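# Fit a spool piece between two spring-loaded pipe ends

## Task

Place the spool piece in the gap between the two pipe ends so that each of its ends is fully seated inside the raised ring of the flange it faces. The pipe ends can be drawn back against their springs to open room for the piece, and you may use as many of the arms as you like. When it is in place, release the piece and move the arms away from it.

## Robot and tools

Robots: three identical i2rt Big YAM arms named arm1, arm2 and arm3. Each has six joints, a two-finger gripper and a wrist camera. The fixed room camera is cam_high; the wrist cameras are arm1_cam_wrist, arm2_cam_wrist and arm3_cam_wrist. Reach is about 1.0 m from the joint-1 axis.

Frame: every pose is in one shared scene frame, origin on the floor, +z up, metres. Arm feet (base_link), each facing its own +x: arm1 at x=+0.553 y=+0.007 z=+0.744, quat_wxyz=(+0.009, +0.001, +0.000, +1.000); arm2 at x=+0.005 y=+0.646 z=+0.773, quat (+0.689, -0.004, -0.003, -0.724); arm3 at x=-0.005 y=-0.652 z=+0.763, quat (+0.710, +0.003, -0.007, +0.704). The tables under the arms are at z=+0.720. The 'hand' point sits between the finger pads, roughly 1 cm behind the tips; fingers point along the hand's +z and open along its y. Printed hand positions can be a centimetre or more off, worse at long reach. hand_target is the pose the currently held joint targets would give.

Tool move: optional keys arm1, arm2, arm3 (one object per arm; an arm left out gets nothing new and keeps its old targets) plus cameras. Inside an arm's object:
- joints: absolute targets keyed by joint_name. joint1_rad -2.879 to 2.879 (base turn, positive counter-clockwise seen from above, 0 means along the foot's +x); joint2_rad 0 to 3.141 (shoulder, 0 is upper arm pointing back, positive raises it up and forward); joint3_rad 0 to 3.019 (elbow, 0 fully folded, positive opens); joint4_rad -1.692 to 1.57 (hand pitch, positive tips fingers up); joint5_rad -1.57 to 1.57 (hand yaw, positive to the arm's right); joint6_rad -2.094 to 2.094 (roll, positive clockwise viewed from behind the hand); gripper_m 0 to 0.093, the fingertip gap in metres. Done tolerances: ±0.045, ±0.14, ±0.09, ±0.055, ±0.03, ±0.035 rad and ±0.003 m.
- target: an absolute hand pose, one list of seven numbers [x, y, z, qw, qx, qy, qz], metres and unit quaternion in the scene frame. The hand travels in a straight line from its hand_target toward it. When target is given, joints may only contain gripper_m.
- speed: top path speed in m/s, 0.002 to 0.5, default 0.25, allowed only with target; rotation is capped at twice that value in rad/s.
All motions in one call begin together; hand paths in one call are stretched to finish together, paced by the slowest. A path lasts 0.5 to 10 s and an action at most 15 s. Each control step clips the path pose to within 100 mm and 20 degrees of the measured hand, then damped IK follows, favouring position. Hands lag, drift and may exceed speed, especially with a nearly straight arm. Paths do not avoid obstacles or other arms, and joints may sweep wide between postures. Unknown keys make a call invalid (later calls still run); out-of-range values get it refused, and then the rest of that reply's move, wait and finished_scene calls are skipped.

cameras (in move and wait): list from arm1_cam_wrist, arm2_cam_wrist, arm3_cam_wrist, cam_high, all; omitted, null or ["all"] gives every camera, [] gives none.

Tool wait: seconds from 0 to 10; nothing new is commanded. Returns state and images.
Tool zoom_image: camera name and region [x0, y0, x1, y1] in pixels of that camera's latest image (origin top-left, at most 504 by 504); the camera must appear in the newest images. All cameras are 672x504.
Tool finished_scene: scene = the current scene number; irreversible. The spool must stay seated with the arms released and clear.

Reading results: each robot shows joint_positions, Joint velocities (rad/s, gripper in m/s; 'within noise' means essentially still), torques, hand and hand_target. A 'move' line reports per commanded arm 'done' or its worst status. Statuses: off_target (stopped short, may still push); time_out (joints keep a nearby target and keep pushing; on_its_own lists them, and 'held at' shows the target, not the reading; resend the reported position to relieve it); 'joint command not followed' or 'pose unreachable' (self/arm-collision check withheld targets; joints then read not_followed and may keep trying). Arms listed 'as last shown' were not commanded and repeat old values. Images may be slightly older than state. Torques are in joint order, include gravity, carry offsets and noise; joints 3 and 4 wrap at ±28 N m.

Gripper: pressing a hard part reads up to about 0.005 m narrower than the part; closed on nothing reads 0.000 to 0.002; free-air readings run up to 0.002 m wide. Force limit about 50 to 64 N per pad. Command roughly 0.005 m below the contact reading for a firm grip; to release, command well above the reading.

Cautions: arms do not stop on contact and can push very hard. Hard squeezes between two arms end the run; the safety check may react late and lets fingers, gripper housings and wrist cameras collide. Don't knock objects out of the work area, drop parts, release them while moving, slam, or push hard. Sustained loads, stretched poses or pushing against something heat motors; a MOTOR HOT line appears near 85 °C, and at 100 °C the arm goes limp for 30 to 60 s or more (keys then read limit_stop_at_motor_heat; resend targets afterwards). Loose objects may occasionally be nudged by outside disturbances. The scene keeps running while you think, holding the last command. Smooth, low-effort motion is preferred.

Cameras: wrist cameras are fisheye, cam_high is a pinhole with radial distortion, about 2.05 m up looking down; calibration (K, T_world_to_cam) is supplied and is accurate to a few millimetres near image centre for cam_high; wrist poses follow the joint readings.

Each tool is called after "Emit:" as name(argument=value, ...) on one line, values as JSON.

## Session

Emit:
move()

Emit:
zoom_image(camera="cam_high", region=[180, 100, 500, 400])

Scene clock: 0.00 s.
Joint torques (N m): no reading
Heat: arm1: hottest joint1_rad 27 °C; arm2: hottest joint3_rad 30 °C; arm3: hottest joint3_rad 29 °C.
Joint velocities: within noise
arm1.joint_positions: joint1_rad=+0.419 joint2_rad=+0.534 joint3_rad=+1.395 joint4_rad=-1.256 joint5_rad=+0.223 joint6_rad=+0.204 gripper_m=+0.09396
arm1.joint_status: not commanded
arm1.hand: x=+0.3532 y=-0.0359 z=+1.3232 quat_wxyz=(+0.076, +0.828, +0.020, -0.555) (m; scene frame)
arm1.hand_target: x=+0.3567 y=-0.0345 z=+1.3345 quat_wxyz=(+0.080, +0.821, +0.018, -0.565) (m; scene frame)
arm1.hand_status: not commanded
arm2.joint_positions: joint1_rad=+0.351 joint2_rad=+0.452 joint3_rad=+1.418 joint4_rad=-1.270 joint5_rad=+0.094 joint6_rad=+0.375 gripper_m=+0.09396
arm2.joint_status: not commanded
arm2.hand: x=+0.0383 y=+0.4927 z=+1.3724 quat_wxyz=(-0.519, -0.606, -0.527, +0.293) (m; scene frame)
arm2.hand_target: x=+0.0371 y=+0.4967 z=+1.3808 quat_wxyz=(-0.527, -0.601, -0.522, +0.296) (m; scene frame)
arm2.hand_status: not commanded
arm3.joint_positions: joint1_rad=+0.391 joint2_rad=+0.617 joint3_rad=+1.399 joint4_rad=-1.139 joint5_rad=-0.163 joint6_rad=-0.394 gripper_m=+0.09396
arm3.joint_status: not commanded
arm3.hand: x=-0.1279 y=-0.4365 z=+1.3542 quat_wxyz=(-0.363, +0.772, -0.270, -0.446) (m; scene frame)
arm3.hand_target: x=-0.1266 y=-0.4401 z=+1.3645 quat_wxyz=(-0.370, +0.766, -0.267, -0.453) (m; scene frame)
arm3.hand_status: not commanded
pictures: arm1_cam_wrist, arm2_cam_wrist, arm3_cam_wrist, cam_high
camera_calibration:
arm1_cam_wrist: T_world_to_cam=[[-0.1223, 0.98672, -0.106894, 0.221676], [0.842264, 0.0462121, -0.537081, 0.419967], [-0.525009, -0.155718, -0.83673, 1.41197], [0, 0, 0, 1]] pos_world=[0.414686, -0.0182701, 1.43069]
arm2_cam_wrist: T_world_to_cam=[[-0.940808, -0.0907448, -0.326567, 0.531192], [0.113528, 0.82347, -0.555885, 0.358129], [0.319362, -0.560055, -0.764425, 1.43369], [0, 0, 0, 1]] pos_world=[0.00122534, 0.55624, 1.4685]
arm3_cam_wrist: T_world_to_cam=[[0.742032, 0.58926, 0.319628, -0.0807152], [0.656317, -0.54149, -0.525392, 0.564649], [-0.136517, 0.599634, -0.788544, 1.43614], [0, 0, 0, 1]] pos_world=[-0.114639, -0.507844, 1.45492]

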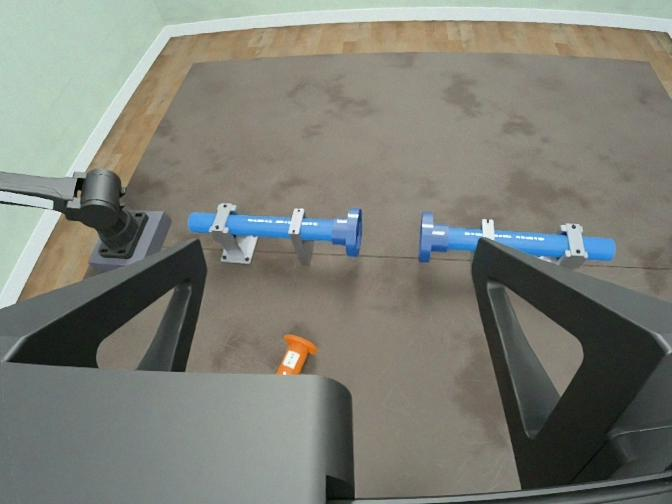

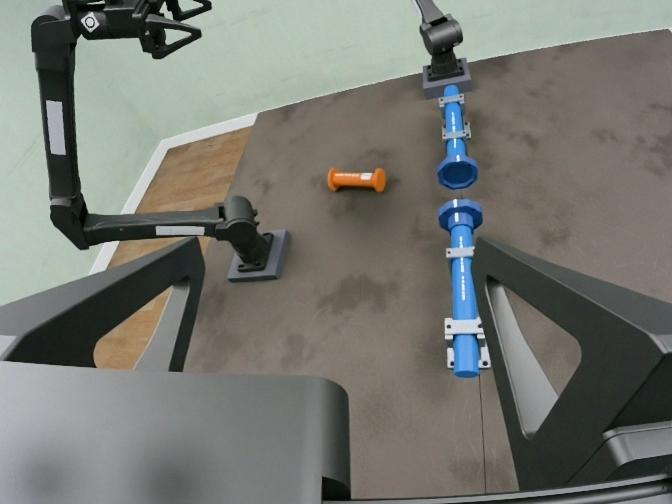

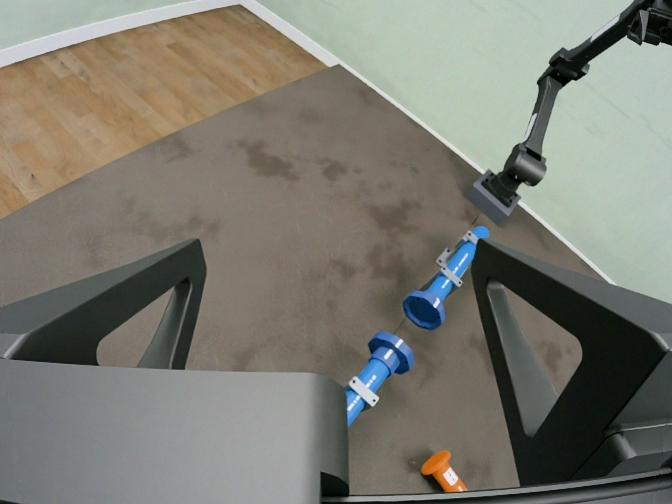

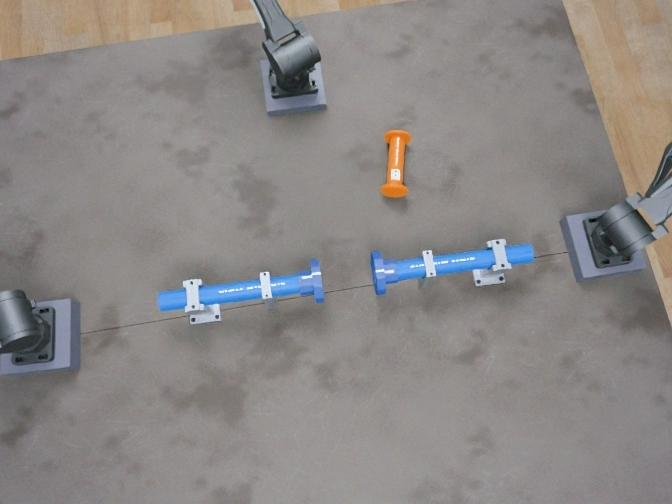

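Scaled by 1.575 from the camera's 672x504 image, which has a finer 960x720 frame.

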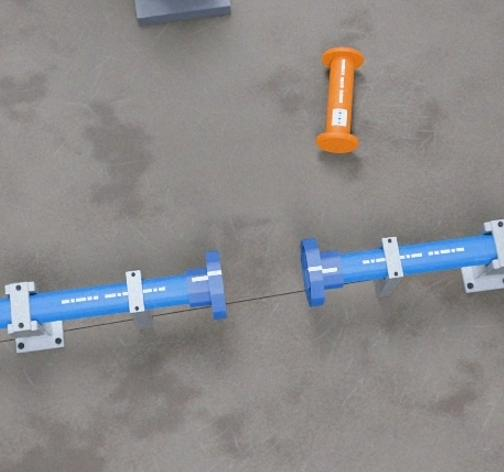

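Emit:
move(arm1={"target":[0.28,-0.212,0.90,0,-0.991,0.1305,0]}, arm2={"target":[0.014,0.180,0.91,0,0.725,0.689,0]}, arm3={"target":[-0.013,-0.272,0.91,0,-0.695,0.719,0]})

Scene clock: 19.43 s.
Joint torques (N m): arm1=[-1.32 -7.53 8.64 1.03 -0.02 0.28] | arm2=[2.26 -11.16 12.45 0.13 0.2 -0.01] | arm3=[-1.9 -6.89 11.21 1.06 0 0.05]
Heat: arm1: hottest joint3_rad 28 °C; arm2: hottest joint3_rad 32 °C; arm3: hottest joint3_rad 30 °C.
move: arm1 done; arm2 off_target; arm3 off_target
Joint velocities: within noise
arm1.joint_positions: joint1_rad=+0.703 joint2_rad=+1.300 joint3_rad=+0.991 joint4_rad=-1.286 joint5_rad=+0.001 joint6_rad=+0.923 gripper_m=+0.09396
arm1.joint_status: not commanded
arm1.hand: x=+0.2865 y=-0.2095 z=+0.8970 quat_wxyz=(-0.009, +0.993, -0.119, +0.007) (m; scene frame)
arm1.hand_target: x=+0.2800 y=-0.2119 z=+0.9000 quat_wxyz=(+0.000, +0.991, -0.131, +0.000) (m; scene frame)
arm1.hand_status: done (0.008 m and 1.8 deg from the pose sent, 0.464 m and 70.1 deg at the start)
arm2.joint_positions: joint1_rad=+0.055 joint2_rad=+1.610 joint3_rad=+1.233 joint4_rad=-1.233 joint5_rad=-0.006 joint6_rad=+0.079 gripper_m=+0.09396
arm2.joint_status: not commanded
arm2.hand: x=+0.0081 y=+0.1971 z=+0.8978 quat_wxyz=(+0.009, -0.733, -0.680, -0.011) (m; scene frame)
arm2.hand_target: x=+0.0141 y=+0.1807 z=+0.9101 quat_wxyz=(+0.000, -0.725, -0.689, +0.000) (m; scene frame)
arm2.hand_status: off_target (0.022 m and 2.1 deg from the pose sent, 0.559 m and 73.4 deg at the start)
arm3.joint_positions: joint1_rad=+0.043 joint2_rad=+1.392 joint3_rad=+1.028 joint4_rad=-1.251 joint5_rad=-0.009 joint6_rad=+0.041 gripper_m=+0.09395
arm3.joint_status: not commanded
arm3.hand: x=-0.0191 y=-0.2864 z=+0.9016 quat_wxyz=(+0.011, +0.704, -0.710, +0.010) (m; scene frame)
arm3.hand_target: x=-0.0129 y=-0.2725 z=+0.9102 quat_wxyz=(+0.000, +0.695, -0.719, +0.000) (m; scene frame)
arm3.hand_status: off_target (0.018 m and 2.3 deg from the pose sent, 0.488 m and 86.1 deg at the start)
pictures: arm1_cam_wrist, arm2_cam_wrist, arm3_cam_wrist, cam_high
camera_calibration:
arm1_cam_wrist: T_world_to_cam=[[0.237494, 0.971312, 0.0122581, 0.126073], [0.784817, -0.1993, 0.586807, -0.787855], [0.572416, -0.129743, -0.809634, 0.659943], [0, 0, 0, 1]] pos_world=[0.210619, -0.193852, 0.995085]
arm2_cam_wrist: T_world_to_cam=[[-0.996709, 0.0810662, -0.000246311, -0.0053732], [0.0638845, 0.787323, 0.613222, -0.700876], [0.0499055, 0.611188, -0.789911, 0.709195], [0, 0, 0, 1]] pos_world=[0.00402692, 0.118801, 0.989992]
arm3_cam_wrist: T_world_to_cam=[[0.999969, -0.00793211, -0.000174619, 0.0169902], [-0.00620832, -0.795982, 0.605288, -0.768248], [-0.00494021, -0.605268, -0.796007, 0.668206], [0, 0, 0, 1]] pos_world=[-0.0184581, -0.206933, 0.996911]

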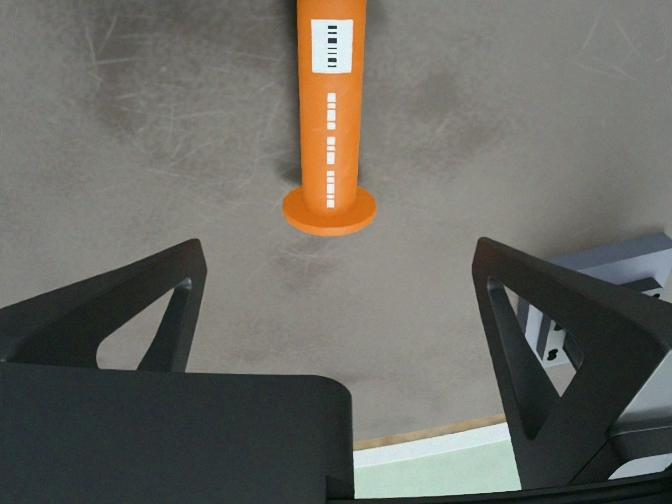

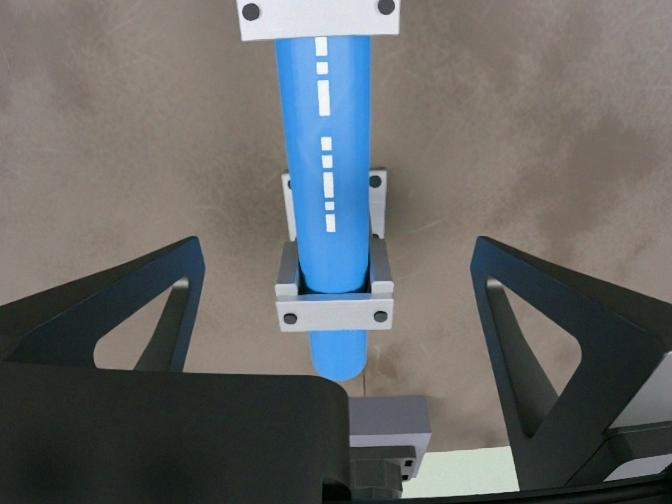

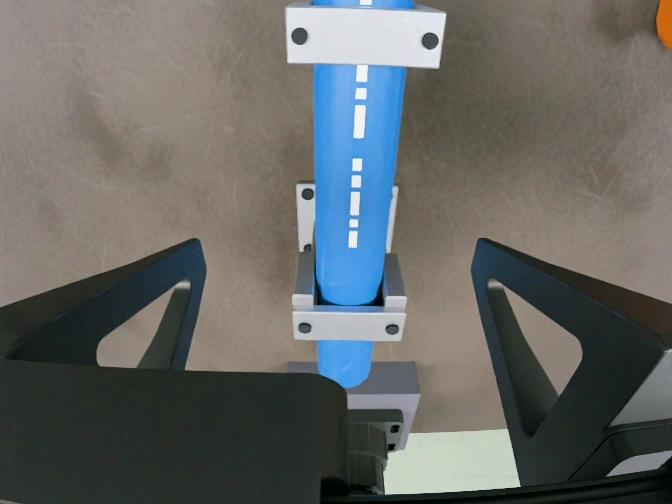

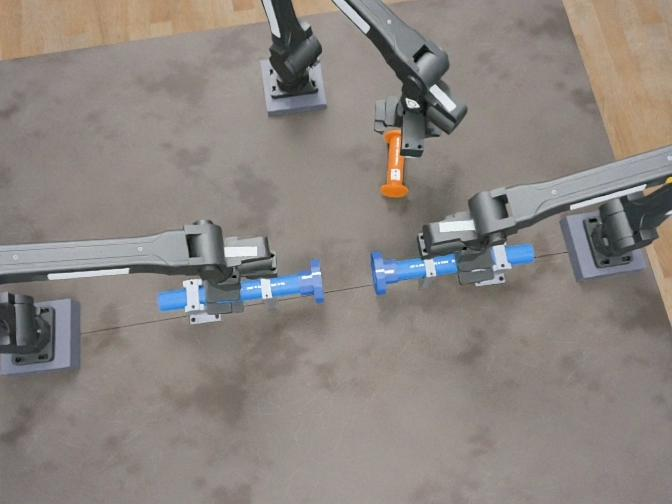

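Emit:
move(arm1={"target":[0.269,-0.212,0.755,0,-0.991,0.1305,0]}, arm2={"target":[0.014,0.185,0.807,0,0.722,0.692,0]}, arm3={"target":[-0.008,-0.280,0.807,0,-0.685,0.729,0]})

Scene clock: 26.63 s.
Joint torques (N m): arm1=[-1.32 -8.47 6.67 1.03 -0.01 0.07] | arm2=[2.26 -11.75 7.28 0.84 0.2 0] | arm3=[-2.55 -7.18 7.6 1.07 0.04 0.11]
Heat: arm1: hottest joint3_rad 29 °C; arm2: hottest joint3_rad 34 °C; arm3: hottest joint3_rad 31 °C.
move: arm1 done; arm2 done; arm3 done
Joint velocities: within noise
arm1.joint_positions: joint1_rad=+0.684 joint2_rad=+1.528 joint3_rad=+0.793 joint4_rad=-0.852 joint5_rad=+0.001 joint6_rad=+0.923 gripper_m=+0.09396
arm1.joint_status: not commanded
arm1.hand: x=+0.2752 y=-0.2101 z=+0.7550 quat_wxyz=(-0.006, +0.992, -0.128, +0.004) (m; scene frame)
arm1.hand_target: x=+0.2691 y=-0.2119 z=+0.7551 quat_wxyz=(+0.000, +0.991, -0.131, +0.000) (m; scene frame)
arm1.hand_status: done (0.006 m and 0.9 deg from the pose sent, 0.143 m and 1.8 deg at the start)
arm2.joint_positions: joint1_rad=+0.055 joint2_rad=+1.721 joint3_rad=+1.127 joint4_rad=-0.983 joint5_rad=-0.006 joint6_rad=+0.071 gripper_m=+0.09396
arm2.joint_status: not commanded
arm2.hand: x=+0.0080 y=+0.1855 z=+0.8135 quat_wxyz=(-0.003, -0.730, -0.683, +0.000) (m; scene frame)
arm2.hand_target: x=+0.0140 y=+0.1852 z=+0.8070 quat_wxyz=(+0.000, -0.722, -0.692, +0.000) (m; scene frame)
arm2.hand_status: done (0.009 m and 1.4 deg from the pose sent, 0.092 m and 2.5 deg at the start)
arm3.joint_positions: joint1_rad=+0.034 joint2_rad=+1.501 joint3_rad=+0.878 joint4_rad=-0.955 joint5_rad=-0.009 joint6_rad=+0.058 gripper_m=+0.09395
arm3.joint_status: not commanded
arm3.hand: x=-0.0151 y=-0.2808 z=+0.8126 quat_wxyz=(-0.002, +0.695, -0.719, -0.004) (m; scene frame)
arm3.hand_target: x=-0.0081 y=-0.2803 z=+0.8071 quat_wxyz=(+0.000, +0.685, -0.729, +0.000) (m; scene frame)
arm3.hand_status: done (0.009 m and 1.7 deg from the pose sent, 0.095 m and 3.6 deg at the start)
pictures: arm1_cam_wrist, arm2_cam_wrist, arm3_cam_wrist, cam_high
camera_calibration:
arm1_cam_wrist: T_world_to_cam=[[0.255652, 0.966747, 0.00642898, 0.129463], [0.784285, -0.21128, 0.583316, -0.695497], [0.565278, -0.144084, -0.81222, 0.552337], [0, 0, 0, 1]] pos_world=[0.200146, -0.19252, 0.853481]
arm2_cam_wrist: T_world_to_cam=[[-0.99733, 0.0729604, -0.0031056, -0.000714374], [0.0572814, 0.807968, 0.586435, -0.622055], [0.0452957, 0.584691, -0.80999, 0.670998], [0, 0, 0, 1]] pos_world=[0.00452638, 0.110327, 0.908295]
arm3_cam_wrist: T_world_to_cam=[[0.999396, -0.034708, -0.00199335, 0.00698807], [-0.0272558, -0.817827, 0.574818, -0.691562], [-0.021581, -0.574416, -0.818279, 0.627287], [0, 0, 0, 1]] pos_world=[-0.0122954, -0.205012, 0.910832]

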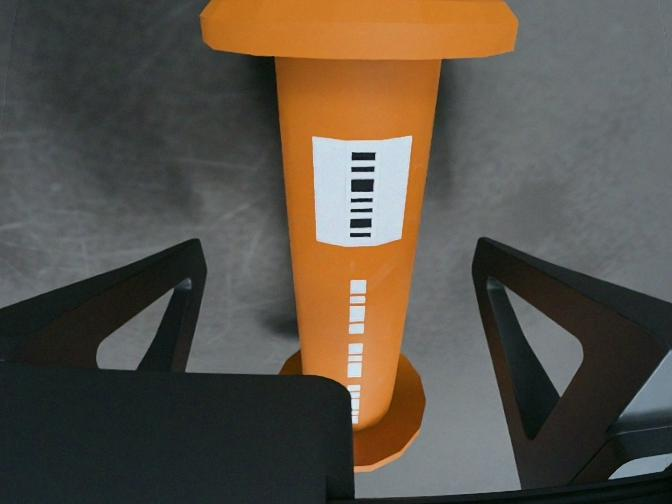

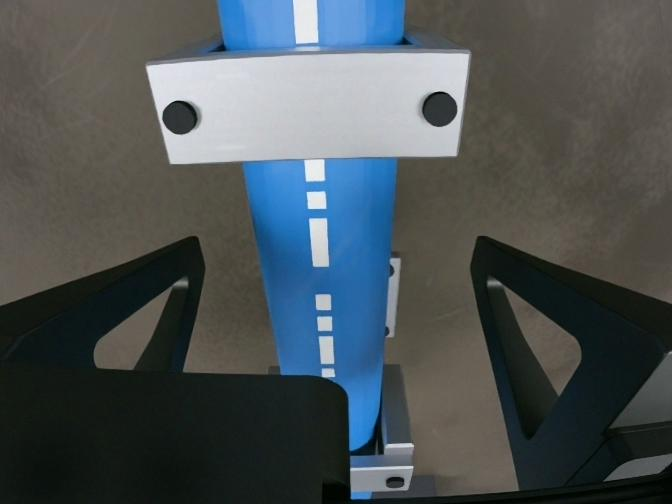

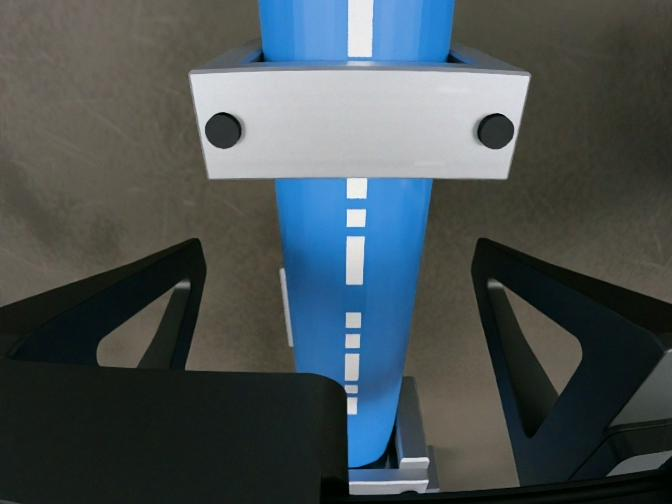

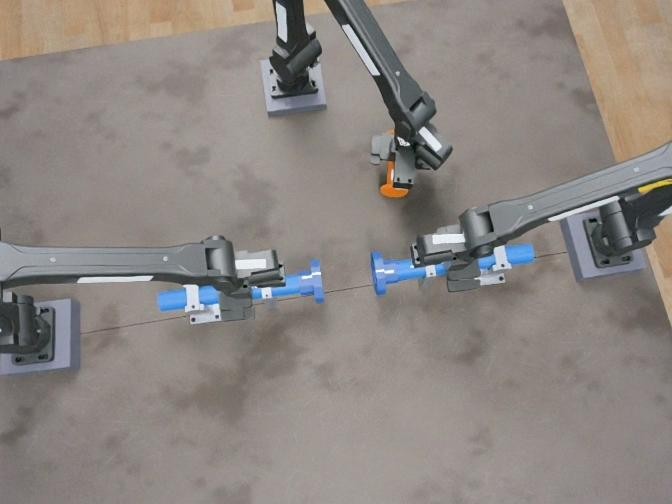

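Emit:
move(arm1={"joints":{"gripper_m":0.03}}, arm2={"joints":{"gripper_m":0.0}}, arm3={"joints":{"gripper_m":0.0}}, cameras=["arm2_cam_wrist"])

Emit:
move(arm1={"target":[0.27,-0.205,0.99,0,-0.991,0.1305,0]}, arm2={"target":[0.014,0.240,0.802,0,0.722,0.692,0],"speed":0.1}, arm3={"target":[-0.012,-0.335,0.802,0,-0.688,0.726,0],"speed":0.1}, cameras=["cam_high"])

Emit:
move(arm1={"target":[0.15,-0.09,1.0,0,0.725,0.689,0]}, arm2={"target":[0.018,0.275,0.798,0,0.722,0.692,0],"speed":0.08}, arm3={"target":[-0.014,-0.380,0.797,0,-0.688,0.726,0],"speed":0.08}, cameras=["cam_high"])

Emit:
zoom_image(camera="cam_high", region=[290, 150, 430, 325])

Scene clock: 34.80 s.
Joint torques (N m): arm1=[-1.26 -8.41 6.67 1.02 0.01 0.07] | arm2=[1.79 -11.81 7.32 0.73 0.31 0] | arm3=[-1.26 -8.41 7.46 1.06 -0.27 0.11]
Heat: arm1: hottest joint3_rad 29 °C; arm2: hottest joint3_rad 35 °C; arm3: hottest joint3_rad 31 °C.
move: arm1 off_target; arm2 off_target; arm3 off_target
Joint velocities: within noise
arm1.joint_positions: joint1_rad=+0.684 joint2_rad=+1.528 joint3_rad=+0.793 joint4_rad=-0.852 joint5_rad=+0.001 joint6_rad=+0.923 gripper_m=+0.03546
arm1.joint_status: gripper_m off_target (ended at +0.03549, target +0.03000)
arm1.hand: x=+0.2750 y=-0.2100 z=+0.7550 quat_wxyz=(-0.006, +0.992, -0.129, +0.004) (m; scene frame)
arm1.hand_target: x=+0.2691 y=-0.2119 z=+0.7551 quat_wxyz=(+0.000, +0.991, -0.131, +0.000) (m; scene frame)
arm1.hand_status: not commanded
arm2.joint_positions: joint1_rad=+0.061 joint2_rad=+1.721 joint3_rad=+1.127 joint4_rad=-0.980 joint5_rad=-0.008 joint6_rad=+0.071 gripper_m=+0.03953
arm2.joint_status: gripper_m off_target (ended at +0.03956, target +0.00000)
arm2.hand: x=+0.0112 y=+0.1849 z=+0.8135 quat_wxyz=(-0.005, -0.728, -0.686, +0.000) (m; scene frame)
arm2.hand_target: x=+0.0140 y=+0.1852 z=+0.8071 quat_wxyz=(+0.000, -0.722, -0.692, +0.000) (m; scene frame)
arm2.hand_status: not commanded
arm3.joint_positions: joint1_rad=+0.029 joint2_rad=+1.501 joint3_rad=+0.878 joint4_rad=-0.953 joint5_rad=+0.000 joint6_rad=+0.055 gripper_m=+0.03838
arm3.joint_status: gripper_m off_target (ended at +0.03841, target +0.00000)
arm3.hand: x=-0.0119 y=-0.2804 z=+0.8125 quat_wxyz=(-0.005, +0.694, -0.720, -0.001) (m; scene frame)
arm3.hand_target: x=-0.0081 y=-0.2801 z=+0.8072 quat_wxyz=(+0.000, +0.685, -0.729, +0.000) (m; scene frame)
arm3.hand_status: not commanded
pictures: arm2_cam_wrist
camera_calibration:
arm2_cam_wrist: T_world_to_cam=[[-0.997799, 0.0660801, -0.00552391, 0.00577954], [0.0504001, 0.809887, 0.584417, -0.62037], [0.043092, 0.582852, -0.811435, 0.672758], [0, 0, 0, 1]] pos_world=[0.00804298, 0.109929, 0.908486]

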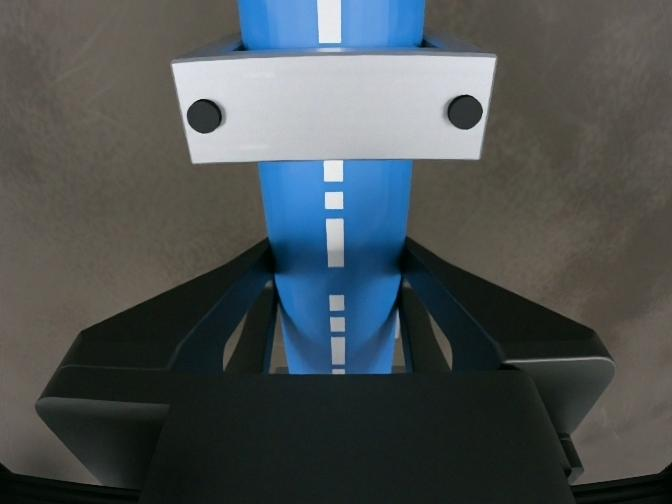

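Scene clock: 36.60 s.
Joint torques (N m): arm1=[-1.26 -8 12.85 -0.18 0.03 -0.06] | arm2=[1.96 -12.81 3.18 -0.98 0.32 0.01] | arm3=[-0.44 -8.82 3.75 -0.4 -0.32 0.1]
Heat: arm1: hottest joint3_rad 29 °C; arm2: hottest joint3_rad 35 °C; arm3: hottest joint3_rad 31 °C.
move: arm1 off_target; arm2 off_target; arm3 off_target
Joint velocities: within noise
arm1.joint_positions: joint1_rad=+0.671 joint2_rad=+1.271 joint3_rad=+1.147 joint4_rad=-1.503 joint5_rad=+0.001 joint6_rad=+0.921 gripper_m=+0.03546
arm1.joint_status: not commanded
arm1.hand: x=+0.2830 y=-0.1985 z=+0.9650 quat_wxyz=(-0.020, +0.991, -0.134, +0.018) (m; scene frame)
arm1.hand_target: x=+0.2710 y=-0.2043 z=+0.9899 quat_wxyz=(+0.000, +0.991, -0.131, -0.001) (m; scene frame)
arm1.hand_status: off_target (0.029 m and 3.1 deg from the pose sent, 0.235 m and 0.8 deg at the start)
arm2.joint_positions: joint1_rad=+0.061 joint2_rad=+1.637 joint3_rad=+1.010 joint4_rad=-0.875 joint5_rad=-0.008 joint6_rad=+0.071 gripper_m=+0.03953
arm2.joint_status: not commanded
arm2.hand: x=+0.0110 y=+0.2055 z=+0.8121 quat_wxyz=(-0.031, -0.727, -0.685, +0.025) (m; scene frame)
arm2.hand_target: x=+0.0136 y=+0.2387 z=+0.8020 quat_wxyz=(+0.000, -0.722, -0.692, +0.000) (m; scene frame)
arm2.hand_status: off_target (0.036 m and 4.6 deg from the pose sent, 0.056 m and 1.1 deg at the start)
arm3.joint_positions: joint1_rad=+0.029 joint2_rad=+1.411 joint3_rad=+0.775 joint4_rad=-0.880 joint5_rad=+0.000 joint6_rad=+0.055 gripper_m=+0.03838
arm3.joint_status: not commanded
arm3.hand: x=-0.0114 y=-0.3029 z=+0.8110 quat_wxyz=(-0.026, +0.694, -0.719, -0.023) (m; scene frame)
arm3.hand_target: x=-0.0119 y=-0.3336 z=+0.8017 quat_wxyz=(+0.000, +0.688, -0.726, +0.000) (m; scene frame)
arm3.hand_status: off_target (0.033 m and 4.1 deg from the pose sent, 0.055 m and 1.2 deg at the start)
pictures: cam_high

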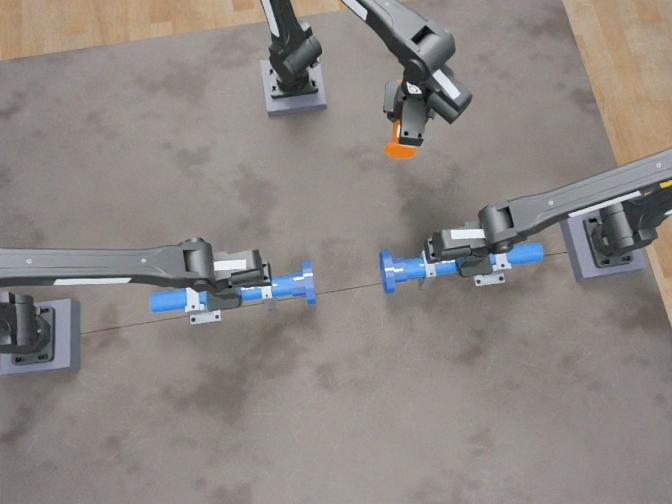

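Scene clock: 41.17 s.
Joint torques (N m): arm1=[-1.26 -9.7 13.08 -0.16 -0.16 -0.08] | arm2=[2.32 -12.63 1.37 -2.18 0.23 0.1] | arm3=[0.73 -8.41 1.52 -1.88 -0.19 0.16]
Heat: arm1: hottest joint3_rad 31 °C; arm2: hottest joint3_rad 34 °C; arm3: hottest joint3_rad 31 °C.
move: arm1 off_target; arm2 off_target; arm3 off_target
Joint velocities: within noise
arm1.joint_positions: joint1_rad=+0.264 joint2_rad=+1.422 joint3_rad=+1.319 joint4_rad=-1.521 joint5_rad=+0.003 joint6_rad=-1.266 gripper_m=+0.03546
arm1.joint_status: not commanded
arm1.hand: x=+0.1656 y=-0.0887 z=+0.9760 quat_wxyz=(+0.011, +0.728, +0.686, +0.023) (m; scene frame)
arm1.hand_target: x=+0.1513 y=-0.0897 z=+0.9997 quat_wxyz=(+0.000, +0.725, +0.689, +0.000) (m; scene frame)
arm1.hand_status: off_target (0.029 m and 2.9 deg from the pose sent, 0.175 m and 102.5 deg at the start)
arm2.joint_positions: joint1_rad=+0.067 joint2_rad=+1.579 joint3_rad=+0.933 joint4_rad=-0.808 joint5_rad=-0.005 joint6_rad=+0.071 gripper_m=+0.03953
arm2.joint_status: not commanded
arm2.hand: x=+0.0128 y=+0.2197 z=+0.8123 quat_wxyz=(-0.048, -0.724, -0.686, +0.042) (m; scene frame)
arm2.hand_target: x=+0.0169 y=+0.2712 z=+0.7980 quat_wxyz=(+0.000, -0.722, -0.692, +0.001) (m; scene frame)
arm2.hand_status: off_target (0.057 m and 7.3 deg from the pose sent, 0.071 m and 4.6 deg at the start)
arm3.joint_positions: joint1_rad=+0.029 joint2_rad=+1.328 joint3_rad=+0.691 joint4_rad=-0.816 joint5_rad=-0.002 joint6_rad=+0.056 gripper_m=+0.03838
arm3.joint_status: not commanded
arm3.hand: x=-0.0115 y=-0.3198 z=+0.8108 quat_wxyz=(-0.046, +0.693, -0.718, -0.047) (m; scene frame)
arm3.hand_target: x=-0.0132 y=-0.3747 z=+0.7952 quat_wxyz=(-0.001, +0.688, -0.726, +0.001) (m; scene frame)
arm3.hand_status: off_target (0.062 m and 7.6 deg from the pose sent, 0.078 m and 4.1 deg at the start)
pictures: cam_high

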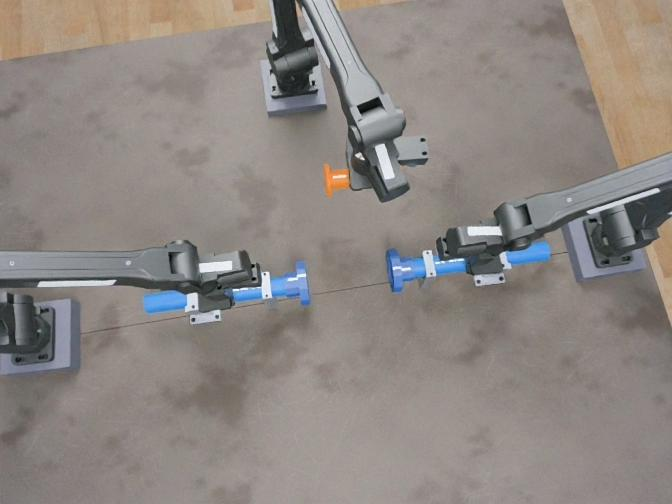

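Scaled by 2.880 from the camera's 672x504 image, which has a finer 960x720 frame.

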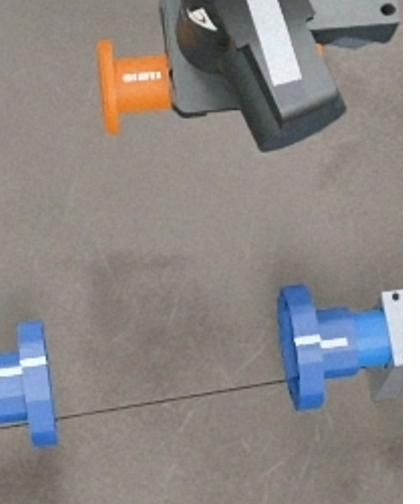

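Emit:
move(arm1={"target":[-0.012,-0.030,0.96,0,0.7234,0.6904,0],"speed":0.2}, cameras=[])

Emit:
move(arm1={"target":[-0.008,-0.030,0.875,0,0.7234,0.6904,0],"speed":0.12}, cameras=["cam_high"])

Emit:
zoom_image(camera="cam_high", region=[290, 225, 430, 325])

Scene clock: 52.63 s.
Joint torques (N m): arm1=[-0.85 -16.09 12.92 -0.2 -0.16 -0.09] | arm2=[2.37 -12.69 1.39 -2.19 0.22 0.1] | arm3=[-0.21 -8.35 1.5 -2.24 -0.15 0.17]
Heat: arm1: hottest joint3_rad 33 °C; arm2: hottest joint3_rad 33 °C; arm3: hottest joint3_rad 31 °C.
move: arm1 off_target
Joint velocities: within noise
arm1.joint_positions: joint1_rad=+0.087 joint2_rad=+1.837 joint3_rad=+1.716 joint4_rad=-1.509 joint5_rad=+0.003 joint6_rad=-1.442 gripper_m=+0.03546
arm1.joint_status: not commanded
arm1.hand: x=+0.0031 y=-0.0293 z=+0.9322 quat_wxyz=(+0.017, +0.728, +0.685, +0.023) (m; scene frame)
arm1.hand_target: x=-0.0104 y=-0.0298 z=+0.9599 quat_wxyz=(+0.000, +0.723, +0.690, +0.000) (m; scene frame)
arm1.hand_status: off_target (0.032 m and 3.4 deg from the pose sent, 0.188 m and 3.0 deg at the start)
arm2, arm3: as last shown
pictures: none
No camera images: "cameras" was empty.

Scene clock: 54.00 s.
Joint torques (N m): arm1=[-0.73 -16.5 8.98 0.84 -0.17 -0.08] | arm2=[2.32 -12.69 1.36 -2.19 0.22 0.1] | arm3=[0.03 -8.88 1.51 -2 -0.15 0.15]
Heat: arm1: hottest joint3_rad 33 °C; arm2: hottest joint3_rad 33 °C; arm3: hottest joint3_rad 31 °C.
move: arm1 off_target
Joint velocities: within noise
arm1.joint_positions: joint1_rad=+0.087 joint2_rad=+1.871 joint3_rad=+1.580 joint4_rad=-1.320 joint5_rad=+0.003 joint6_rad=-1.442 gripper_m=+0.03546
arm1.joint_status: not commanded
arm1.hand: x=-0.0002 y=-0.0296 z=+0.8630 quat_wxyz=(+0.011, +0.728, +0.685, +0.015) (m; scene frame)
arm1.hand_target: x=-0.0078 y=-0.0299 z=+0.8751 quat_wxyz=(+0.000, +0.723, +0.690, +0.000) (m; scene frame)
arm1.hand_status: off_target (0.014 m and 2.3 deg from the pose sent, 0.058 m and 3.4 deg at the start)
arm2, arm3: as last shown
arm2.hand: x=+0.0127 y=+0.2197 z=+0.8123 quat_wxyz=(-0.048, -0.724, -0.686, +0.042) (m; scene frame)
pictures: cam_high

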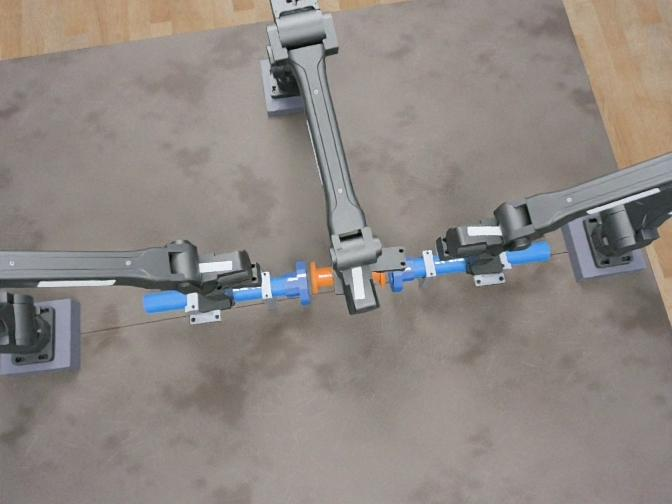

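Scaled by 3.600 from the camera's 672x504 image, which has a finer 960x720 frame.

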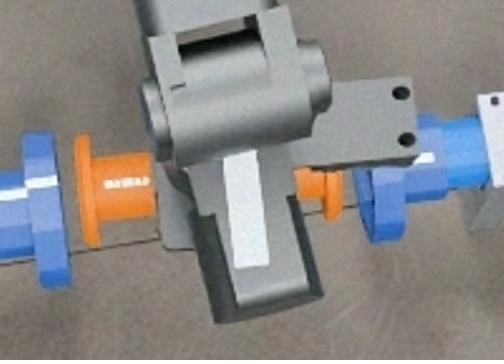

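Emit:
move(arm1={"target":[-0.006,-0.032,0.839,0,0.7234,0.6904,0],"speed":0.08}, cameras=["cam_high"])

Emit:
zoom_image(camera="cam_high", region=[290, 225, 430, 325])

Emit:
zoom_image(camera="cam_high", region=[290, 250, 340, 310])

Scene clock: 61.53 s.
Joint torques (N m): arm1=[-0.5 -16.32 8.59 0.81 -0.17 -0.03] | arm2=[2.32 -12.69 1.36 -2.19 0.22 0.11] | arm3=[0.09 -8.7 1.81 -1.95 -0.14 0.22]
Heat: arm1: hottest joint3_rad 34 °C; arm2: hottest joint3_rad 33 °C; arm3: hottest joint3_rad 31 °C.
move: arm1 off_target
Joint velocities: within noise
arm1.joint_positions: joint1_rad=+0.087 joint2_rad=+1.890 joint3_rad=+1.519 joint4_rad=-1.233 joint5_rad=+0.003 joint6_rad=-1.442 gripper_m=+0.03546
arm1.joint_status: not commanded
arm1.hand: x=+0.0018 y=-0.0295 z=+0.8301 quat_wxyz=(+0.009, +0.728, +0.685, +0.013) (m; scene frame)
arm1.hand_target: x=-0.0059 y=-0.0319 z=+0.8392 quat_wxyz=(+0.000, +0.723, +0.690, +0.000) (m; scene frame)
arm1.hand_status: off_target (0.012 m and 2.0 deg from the pose sent, 0.025 m and 2.3 deg at the start)
arm2, arm3: as last shown
pictures: cam_high

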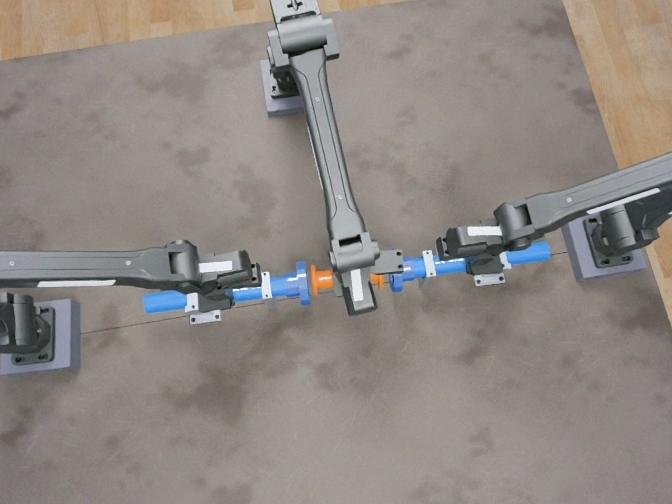

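Scaled by 3.600 from the camera's 672x504 image, which has a finer 960x720 frame.

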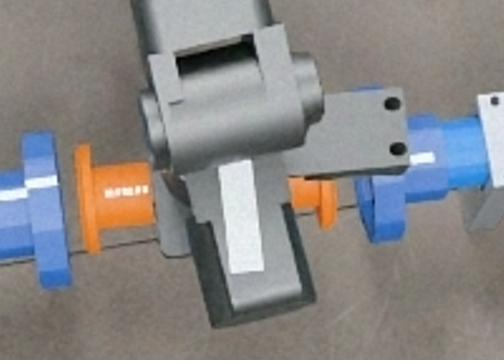

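Scaled by 8.400 from the camera's 672x504 image, which has a finer 960x720 frame.

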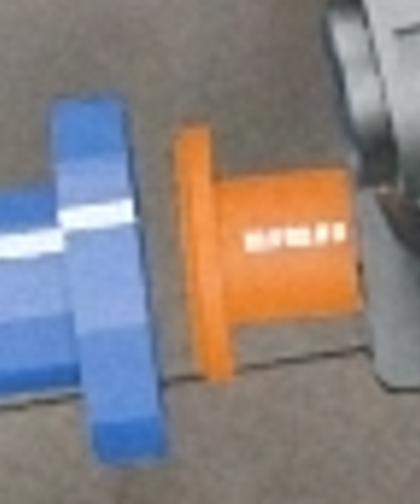

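Emit:
move(arm1={"target":[-0.007,-0.037,0.838,0,0.7125,0.7017,0],"speed":0.06}, cameras=["cam_high"])

Emit:
zoom_image(camera="cam_high", region=[290, 225, 430, 325])

Emit:
zoom_image(camera="cam_high", region=[290, 250, 340, 310])

Scene clock: 68.80 s.
Joint torques (N m): arm1=[-0.15 -15.97 8.87 0.88 -0.17 -0.09] | arm2=[2.26 -12.69 1.37 -2.18 0.23 0.1] | arm3=[0.79 -7.65 1.28 -2.03 -0.17 0.22]
Heat: arm1: hottest joint3_rad 34 °C; arm2: hottest joint3_rad 32 °C; arm3: hottest joint3_rad 30 °C.
move: arm1 off_target
Joint velocities: within noise
arm1.joint_positions: joint1_rad=+0.092 joint2_rad=+1.890 joint3_rad=+1.519 joint4_rad=-1.233 joint5_rad=+0.003 joint6_rad=-1.460 gripper_m=+0.03546
arm1.joint_status: not commanded
arm1.hand: x=+0.0019 y=-0.0320 z=+0.8301 quat_wxyz=(+0.009, +0.720, +0.693, +0.013) (m; scene frame)
arm1.hand_target: x=-0.0068 y=-0.0370 z=+0.8383 quat_wxyz=(+0.000, +0.713, +0.702, +0.000) (m; scene frame)
arm1.hand_status: off_target (0.013 m and 2.3 deg from the pose sent, 0.014 m and 3.2 deg at the start)
arm2, arm3: as last shown
pictures: cam_high

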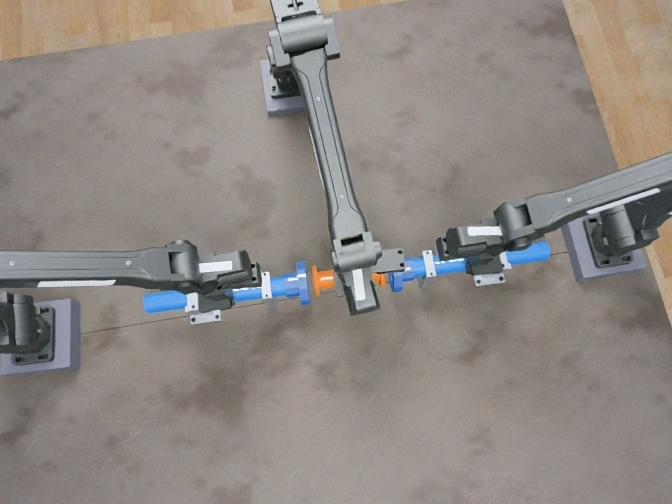

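Scaled by 3.600 from the camera's 672x504 image, which has a finer 960x720 frame.

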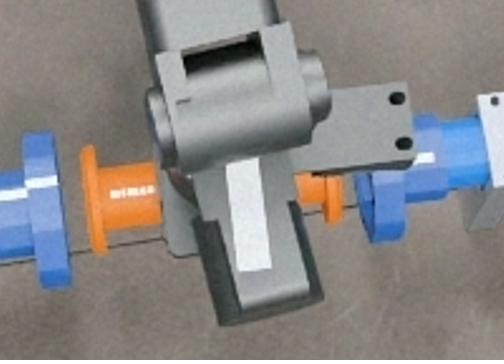

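Scaled by 8.400 from the camera's 672x504 image, which has a finer 960x720 frame.

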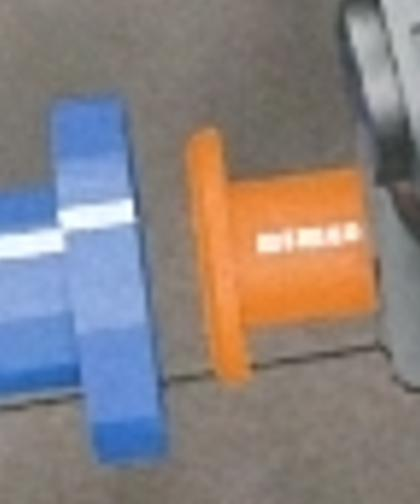

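Emit:
move(arm1={"target":[-0.014,-0.037,0.868,0,0.7085,0.7057,0],"speed":0.1}, cameras=[])

Emit:
move(arm1={"target":[-0.0085,-0.037,0.836,0,0.7085,0.7057,0],"speed":0.06}, cameras=["cam_high"])

Emit:
zoom_image(camera="cam_high", region=[290, 225, 430, 325])

Emit:
zoom_image(camera="cam_high", region=[290, 250, 340, 310])

Scene clock: 77.17 s.
Joint torques (N m): arm1=[-0.15 -16.73 12.14 -0.2 -0.16 -0.09] | arm2=[2.32 -12.69 1.39 -2.19 0.22 0.11] | arm3=[0.09 -9.05 1.39 -2.32 -0.17 0.26]
Heat: arm1: hottest joint3_rad 35 °C; arm2: hottest joint3_rad 32 °C; arm3: hottest joint3_rad 30 °C.
move: arm1 off_target
Joint velocities: within noise
arm1.joint_positions: joint1_rad=+0.092 joint2_rad=+1.890 joint3_rad=+1.544 joint4_rad=-1.286 joint5_rad=+0.003 joint6_rad=-1.473 gripper_m=+0.03546
arm1.joint_status: not commanded
arm1.hand: x=+0.0054 y=-0.0317 z=+0.8394 quat_wxyz=(+0.018, +0.716, +0.698, +0.024) (m; scene frame)
arm1.hand_target: x=-0.0124 y=-0.0369 z=+0.8683 quat_wxyz=(+0.000, +0.708, +0.706, +0.000) (m; scene frame)
arm1.hand_status: off_target (0.035 m and 3.6 deg from the pose sent, 0.042 m and 2.7 deg at the start)
arm2, arm3: as last shown
pictures: none
No camera images: "cameras" was empty.

Scene clock: 78.33 s.
Joint torques (N m): arm1=[-0.21 -16.09 8.54 0.85 -0.17 -0.07] | arm2=[2.32 -12.69 1.39 -2.21 0.22 0.1] | arm3=[0.21 -8.88 1.14 -2.24 -0.22 0.21]
Heat: arm1: hottest joint3_rad 35 °C; arm2: hottest joint3_rad 32 °C; arm3: hottest joint3_rad 30 °C.
move: arm1 off_target
Joint velocities: within noise
arm1.joint_positions: joint1_rad=+0.092 joint2_rad=+1.897 joint3_rad=+1.526 joint4_rad=-1.230 joint5_rad=+0.003 joint6_rad=-1.473 gripper_m=+0.03546
arm1.joint_status: not commanded
arm1.hand: x=-0.0014 y=-0.0322 z=+0.8289 quat_wxyz=(+0.008, +0.716, +0.698, +0.012) (m; scene frame)
arm1.hand_target: x=-0.0083 y=-0.0370 z=+0.8360 quat_wxyz=(+0.000, +0.708, +0.706, +0.000) (m; scene frame)
arm1.hand_status: off_target (0.011 m and 2.0 deg from the pose sent, 0.015 m and 3.6 deg at the start)
arm2, arm3: as last shown
pictures: cam_high

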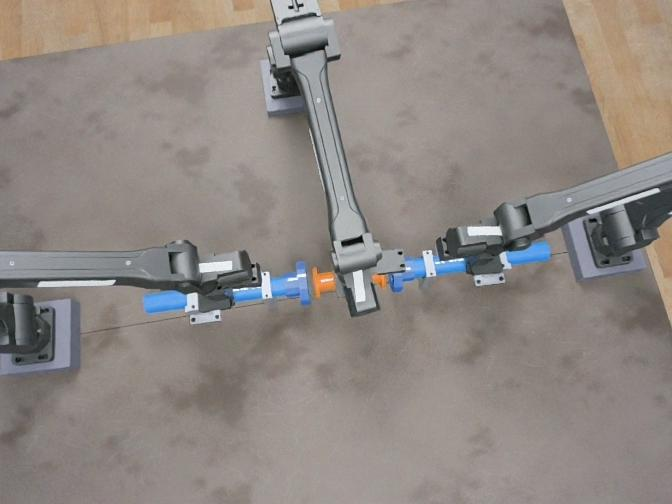

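Scaled by 3.600 from the camera's 672x504 image, which has a finer 960x720 frame.

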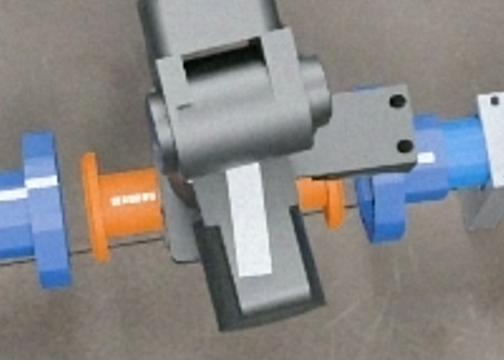

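Scaled by 8.400 from the camera's 672x504 image, which has a finer 960x720 frame.

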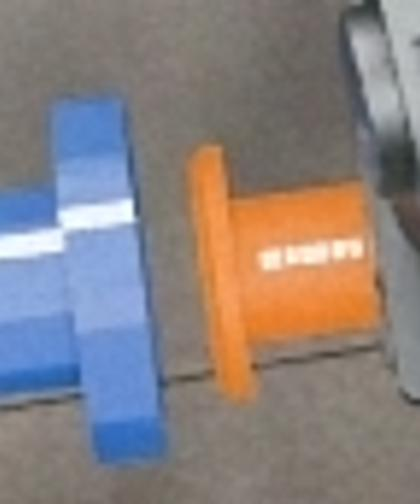

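Emit:
move(arm1={"target":[-0.012,-0.037,0.868,0,0.7085,0.7057,0],"speed":0.1}, cameras=[])

Emit:
move(arm1={"target":[-0.0063,-0.037,0.836,0,0.7085,0.7057,0],"speed":0.06}, cameras=["cam_high"])

Emit:
zoom_image(camera="cam_high", region=[290, 225, 430, 325])

Emit:
zoom_image(camera="cam_high", region=[290, 250, 340, 310])

Scene clock: 85.30 s.
Joint torques (N m): arm1=[-0.21 -17.61 12.08 -0.25 -0.16 -0.08] | arm2=[2.32 -12.75 1.37 -2.19 0.22 0.11] | arm3=[0.85 -8.59 1.29 -2.1 -0.18 0.18]
Heat: arm1: hottest joint3_rad 35 °C; arm2: hottest joint3_rad 32 °C; arm3: hottest joint3_rad 30 °C.
move: arm1 off_target
Joint velocities: within noise
arm1.joint_positions: joint1_rad=+0.092 joint2_rad=+1.897 joint3_rad=+1.535 joint4_rad=-1.283 joint5_rad=+0.003 joint6_rad=-1.473 gripper_m=+0.03546
arm1.joint_status: not commanded
arm1.hand: x=+0.0082 y=-0.0315 z=+0.8326 quat_wxyz=(+0.022, +0.715, +0.698, +0.028) (m; scene frame)
arm1.hand_target: x=-0.0100 y=-0.0369 z=+0.8680 quat_wxyz=(+0.000, +0.708, +0.706, +0.000) (m; scene frame)
arm1.hand_status: off_target (0.041 m and 4.3 deg from the pose sent, 0.041 m and 2.0 deg at the start)
arm2, arm3: as last shown
arm3.hand: x=-0.0115 y=-0.3197 z=+0.8109 quat_wxyz=(-0.047, +0.693, -0.718, -0.047) (m; scene frame)
arm3.hand_target: x=-0.0132 y=-0.3747 z=+0.7953 quat_wxyz=(-0.001, +0.688, -0.726, +0.001) (m; scene frame)
pictures: none
No camera images: "cameras" was empty.

Scene clock: 86.40 s.
Joint torques (N m): arm1=[-0.15 -16.5 8.47 0.85 -0.17 -0.07] | arm2=[2.32 -12.69 1.39 -2.19 0.22 0.11] | arm3=[-0.79 -8.12 1.32 -2.14 -0.19 0.15]
Heat: arm1: hottest joint3_rad 35 °C; arm2: hottest joint3_rad 32 °C; arm3: hottest joint3_rad 30 °C.
move: arm1 off_target
Joint velocities: within noise
arm1.joint_positions: joint1_rad=+0.092 joint2_rad=+1.897 joint3_rad=+1.518 joint4_rad=-1.227 joint5_rad=+0.003 joint6_rad=-1.473 gripper_m=+0.03546
arm1.joint_status: not commanded
arm1.hand: x=+0.0010 y=-0.0320 z=+0.8261 quat_wxyz=(+0.010, +0.716, +0.698, +0.014) (m; scene frame)
arm1.hand_target: x=-0.0061 y=-0.0370 z=+0.8360 quat_wxyz=(+0.000, +0.708, +0.706, +0.000) (m; scene frame)
arm1.hand_status: off_target (0.013 m and 2.3 deg from the pose sent, 0.016 m and 4.3 deg at the start)
arm2.joint_positions: joint1_rad=+0.067 joint2_rad=+1.579 joint3_rad=+0.933 joint4_rad=-0.808 joint5_rad=-0.005 joint6_rad=+0.071 gripper_m=+0.03953
arm2.joint_status: not commanded
arm2.hand: x=+0.0127 y=+0.2197 z=+0.8123 quat_wxyz=(-0.048, -0.724, -0.686, +0.042) (m; scene frame)
arm2.hand_target: x=+0.0169 y=+0.2712 z=+0.7980 quat_wxyz=(+0.000, -0.722, -0.692, +0.001) (m; scene frame)
arm2.hand_status: not commanded
arm3.joint_positions: joint1_rad=+0.029 joint2_rad=+1.328 joint3_rad=+0.691 joint4_rad=-0.816 joint5_rad=-0.002 joint6_rad=+0.056 gripper_m=+0.03838
arm3.joint_status: not commanded
arm3.hand: x=-0.0115 y=-0.3197 z=+0.8109 quat_wxyz=(-0.047, +0.693, -0.718, -0.047) (m; scene frame)
arm3.hand_target: x=-0.0132 y=-0.3747 z=+0.7953 quat_wxyz=(-0.001, +0.688, -0.726, +0.001) (m; scene frame)
arm3.hand_status: not commanded
pictures: cam_high

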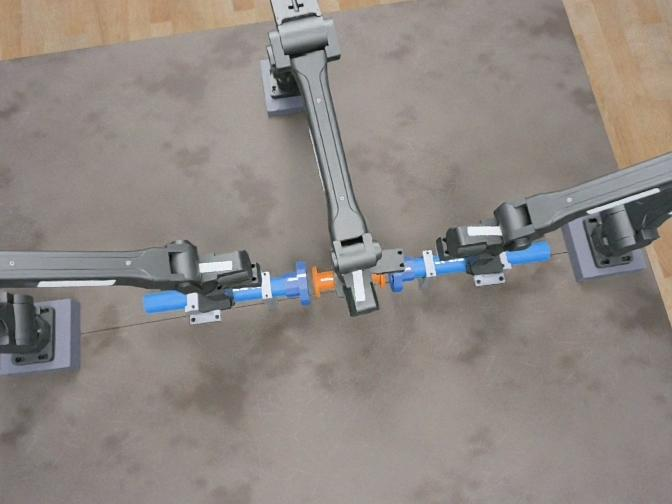

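Scaled by 3.600 from the camera's 672x504 image, which has a finer 960x720 frame.

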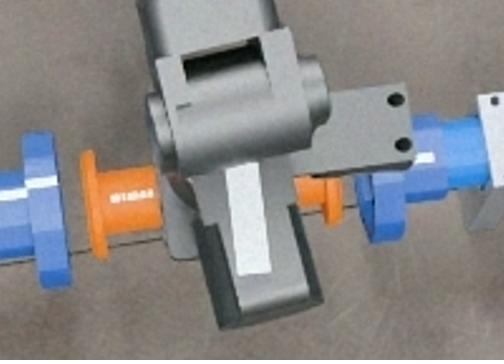

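Scaled by 8.400 from the camera's 672x504 image, which has a finer 960x720 frame.

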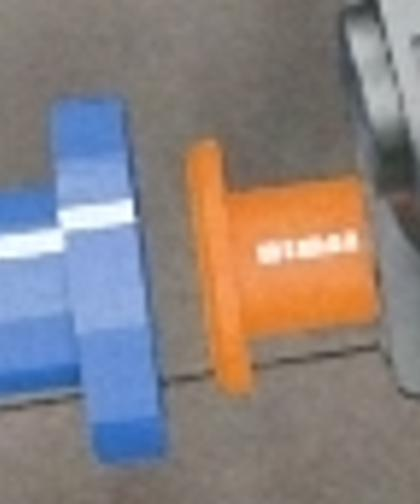

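Emit:
move(arm2={"target":[0.014,0.205,0.802,0,0.722,0.692,0],"speed":0.05}, cameras=["cam_high"])

Emit:
zoom_image(camera="cam_high", region=[290, 250, 340, 310])

Scene clock: 92.47 s.
Joint torques (N m): arm1=[-0.09 -16.44 8.49 0.84 -0.16 -0.07] | arm2=[1.38 -9.52 8.4 -0.81 0.11 0] | arm3=[1.03 -9.23 1.51 -2.06 -0.17 0.16]
Heat: arm1: hottest joint3_rad 35 °C; arm2: hottest joint3_rad 31 °C; arm3: hottest joint3_rad 30 °C.
move: arm2 off_target
Joint velocities: within noise
arm1, arm3: as last shown
arm1.hand: x=+0.0010 y=-0.0321 z=+0.8261 quat_wxyz=(+0.010, +0.716, +0.698, +0.014) (m; scene frame)
arm2.joint_positions: joint1_rad=+0.067 joint2_rad=+1.665 joint3_rad=+1.048 joint4_rad=-0.903 joint5_rad=-0.004 joint6_rad=+0.071 gripper_m=+0.03953
arm2.joint_status: not commanded
arm2.hand: x=+0.0129 y=+0.1973 z=+0.8125 quat_wxyz=(-0.023, -0.726, -0.687, +0.020) (m; scene frame)
arm2.hand_target: x=+0.0140 y=+0.2051 z=+0.8024 quat_wxyz=(+0.000, -0.722, -0.692, +0.000) (m; scene frame)
arm2.hand_status: off_target (0.013 m and 3.6 deg from the pose sent, 0.018 m and 7.3 deg at the start)
pictures: cam_high

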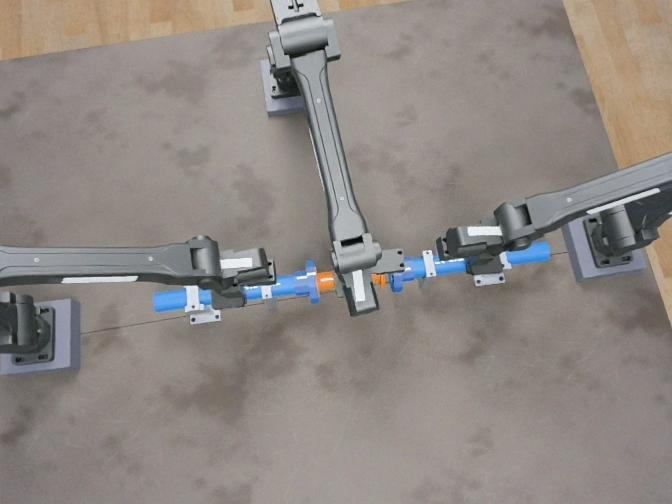

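Scaled by 8.400 from the camera's 672x504 image, which has a finer 960x720 frame.

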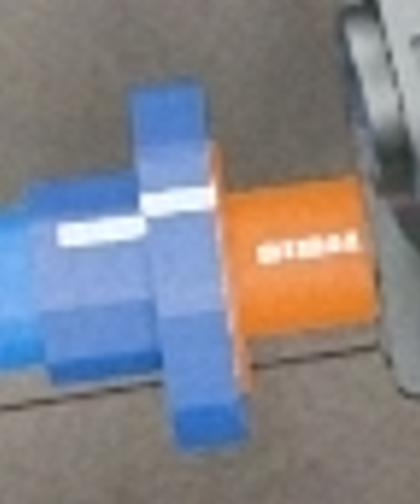

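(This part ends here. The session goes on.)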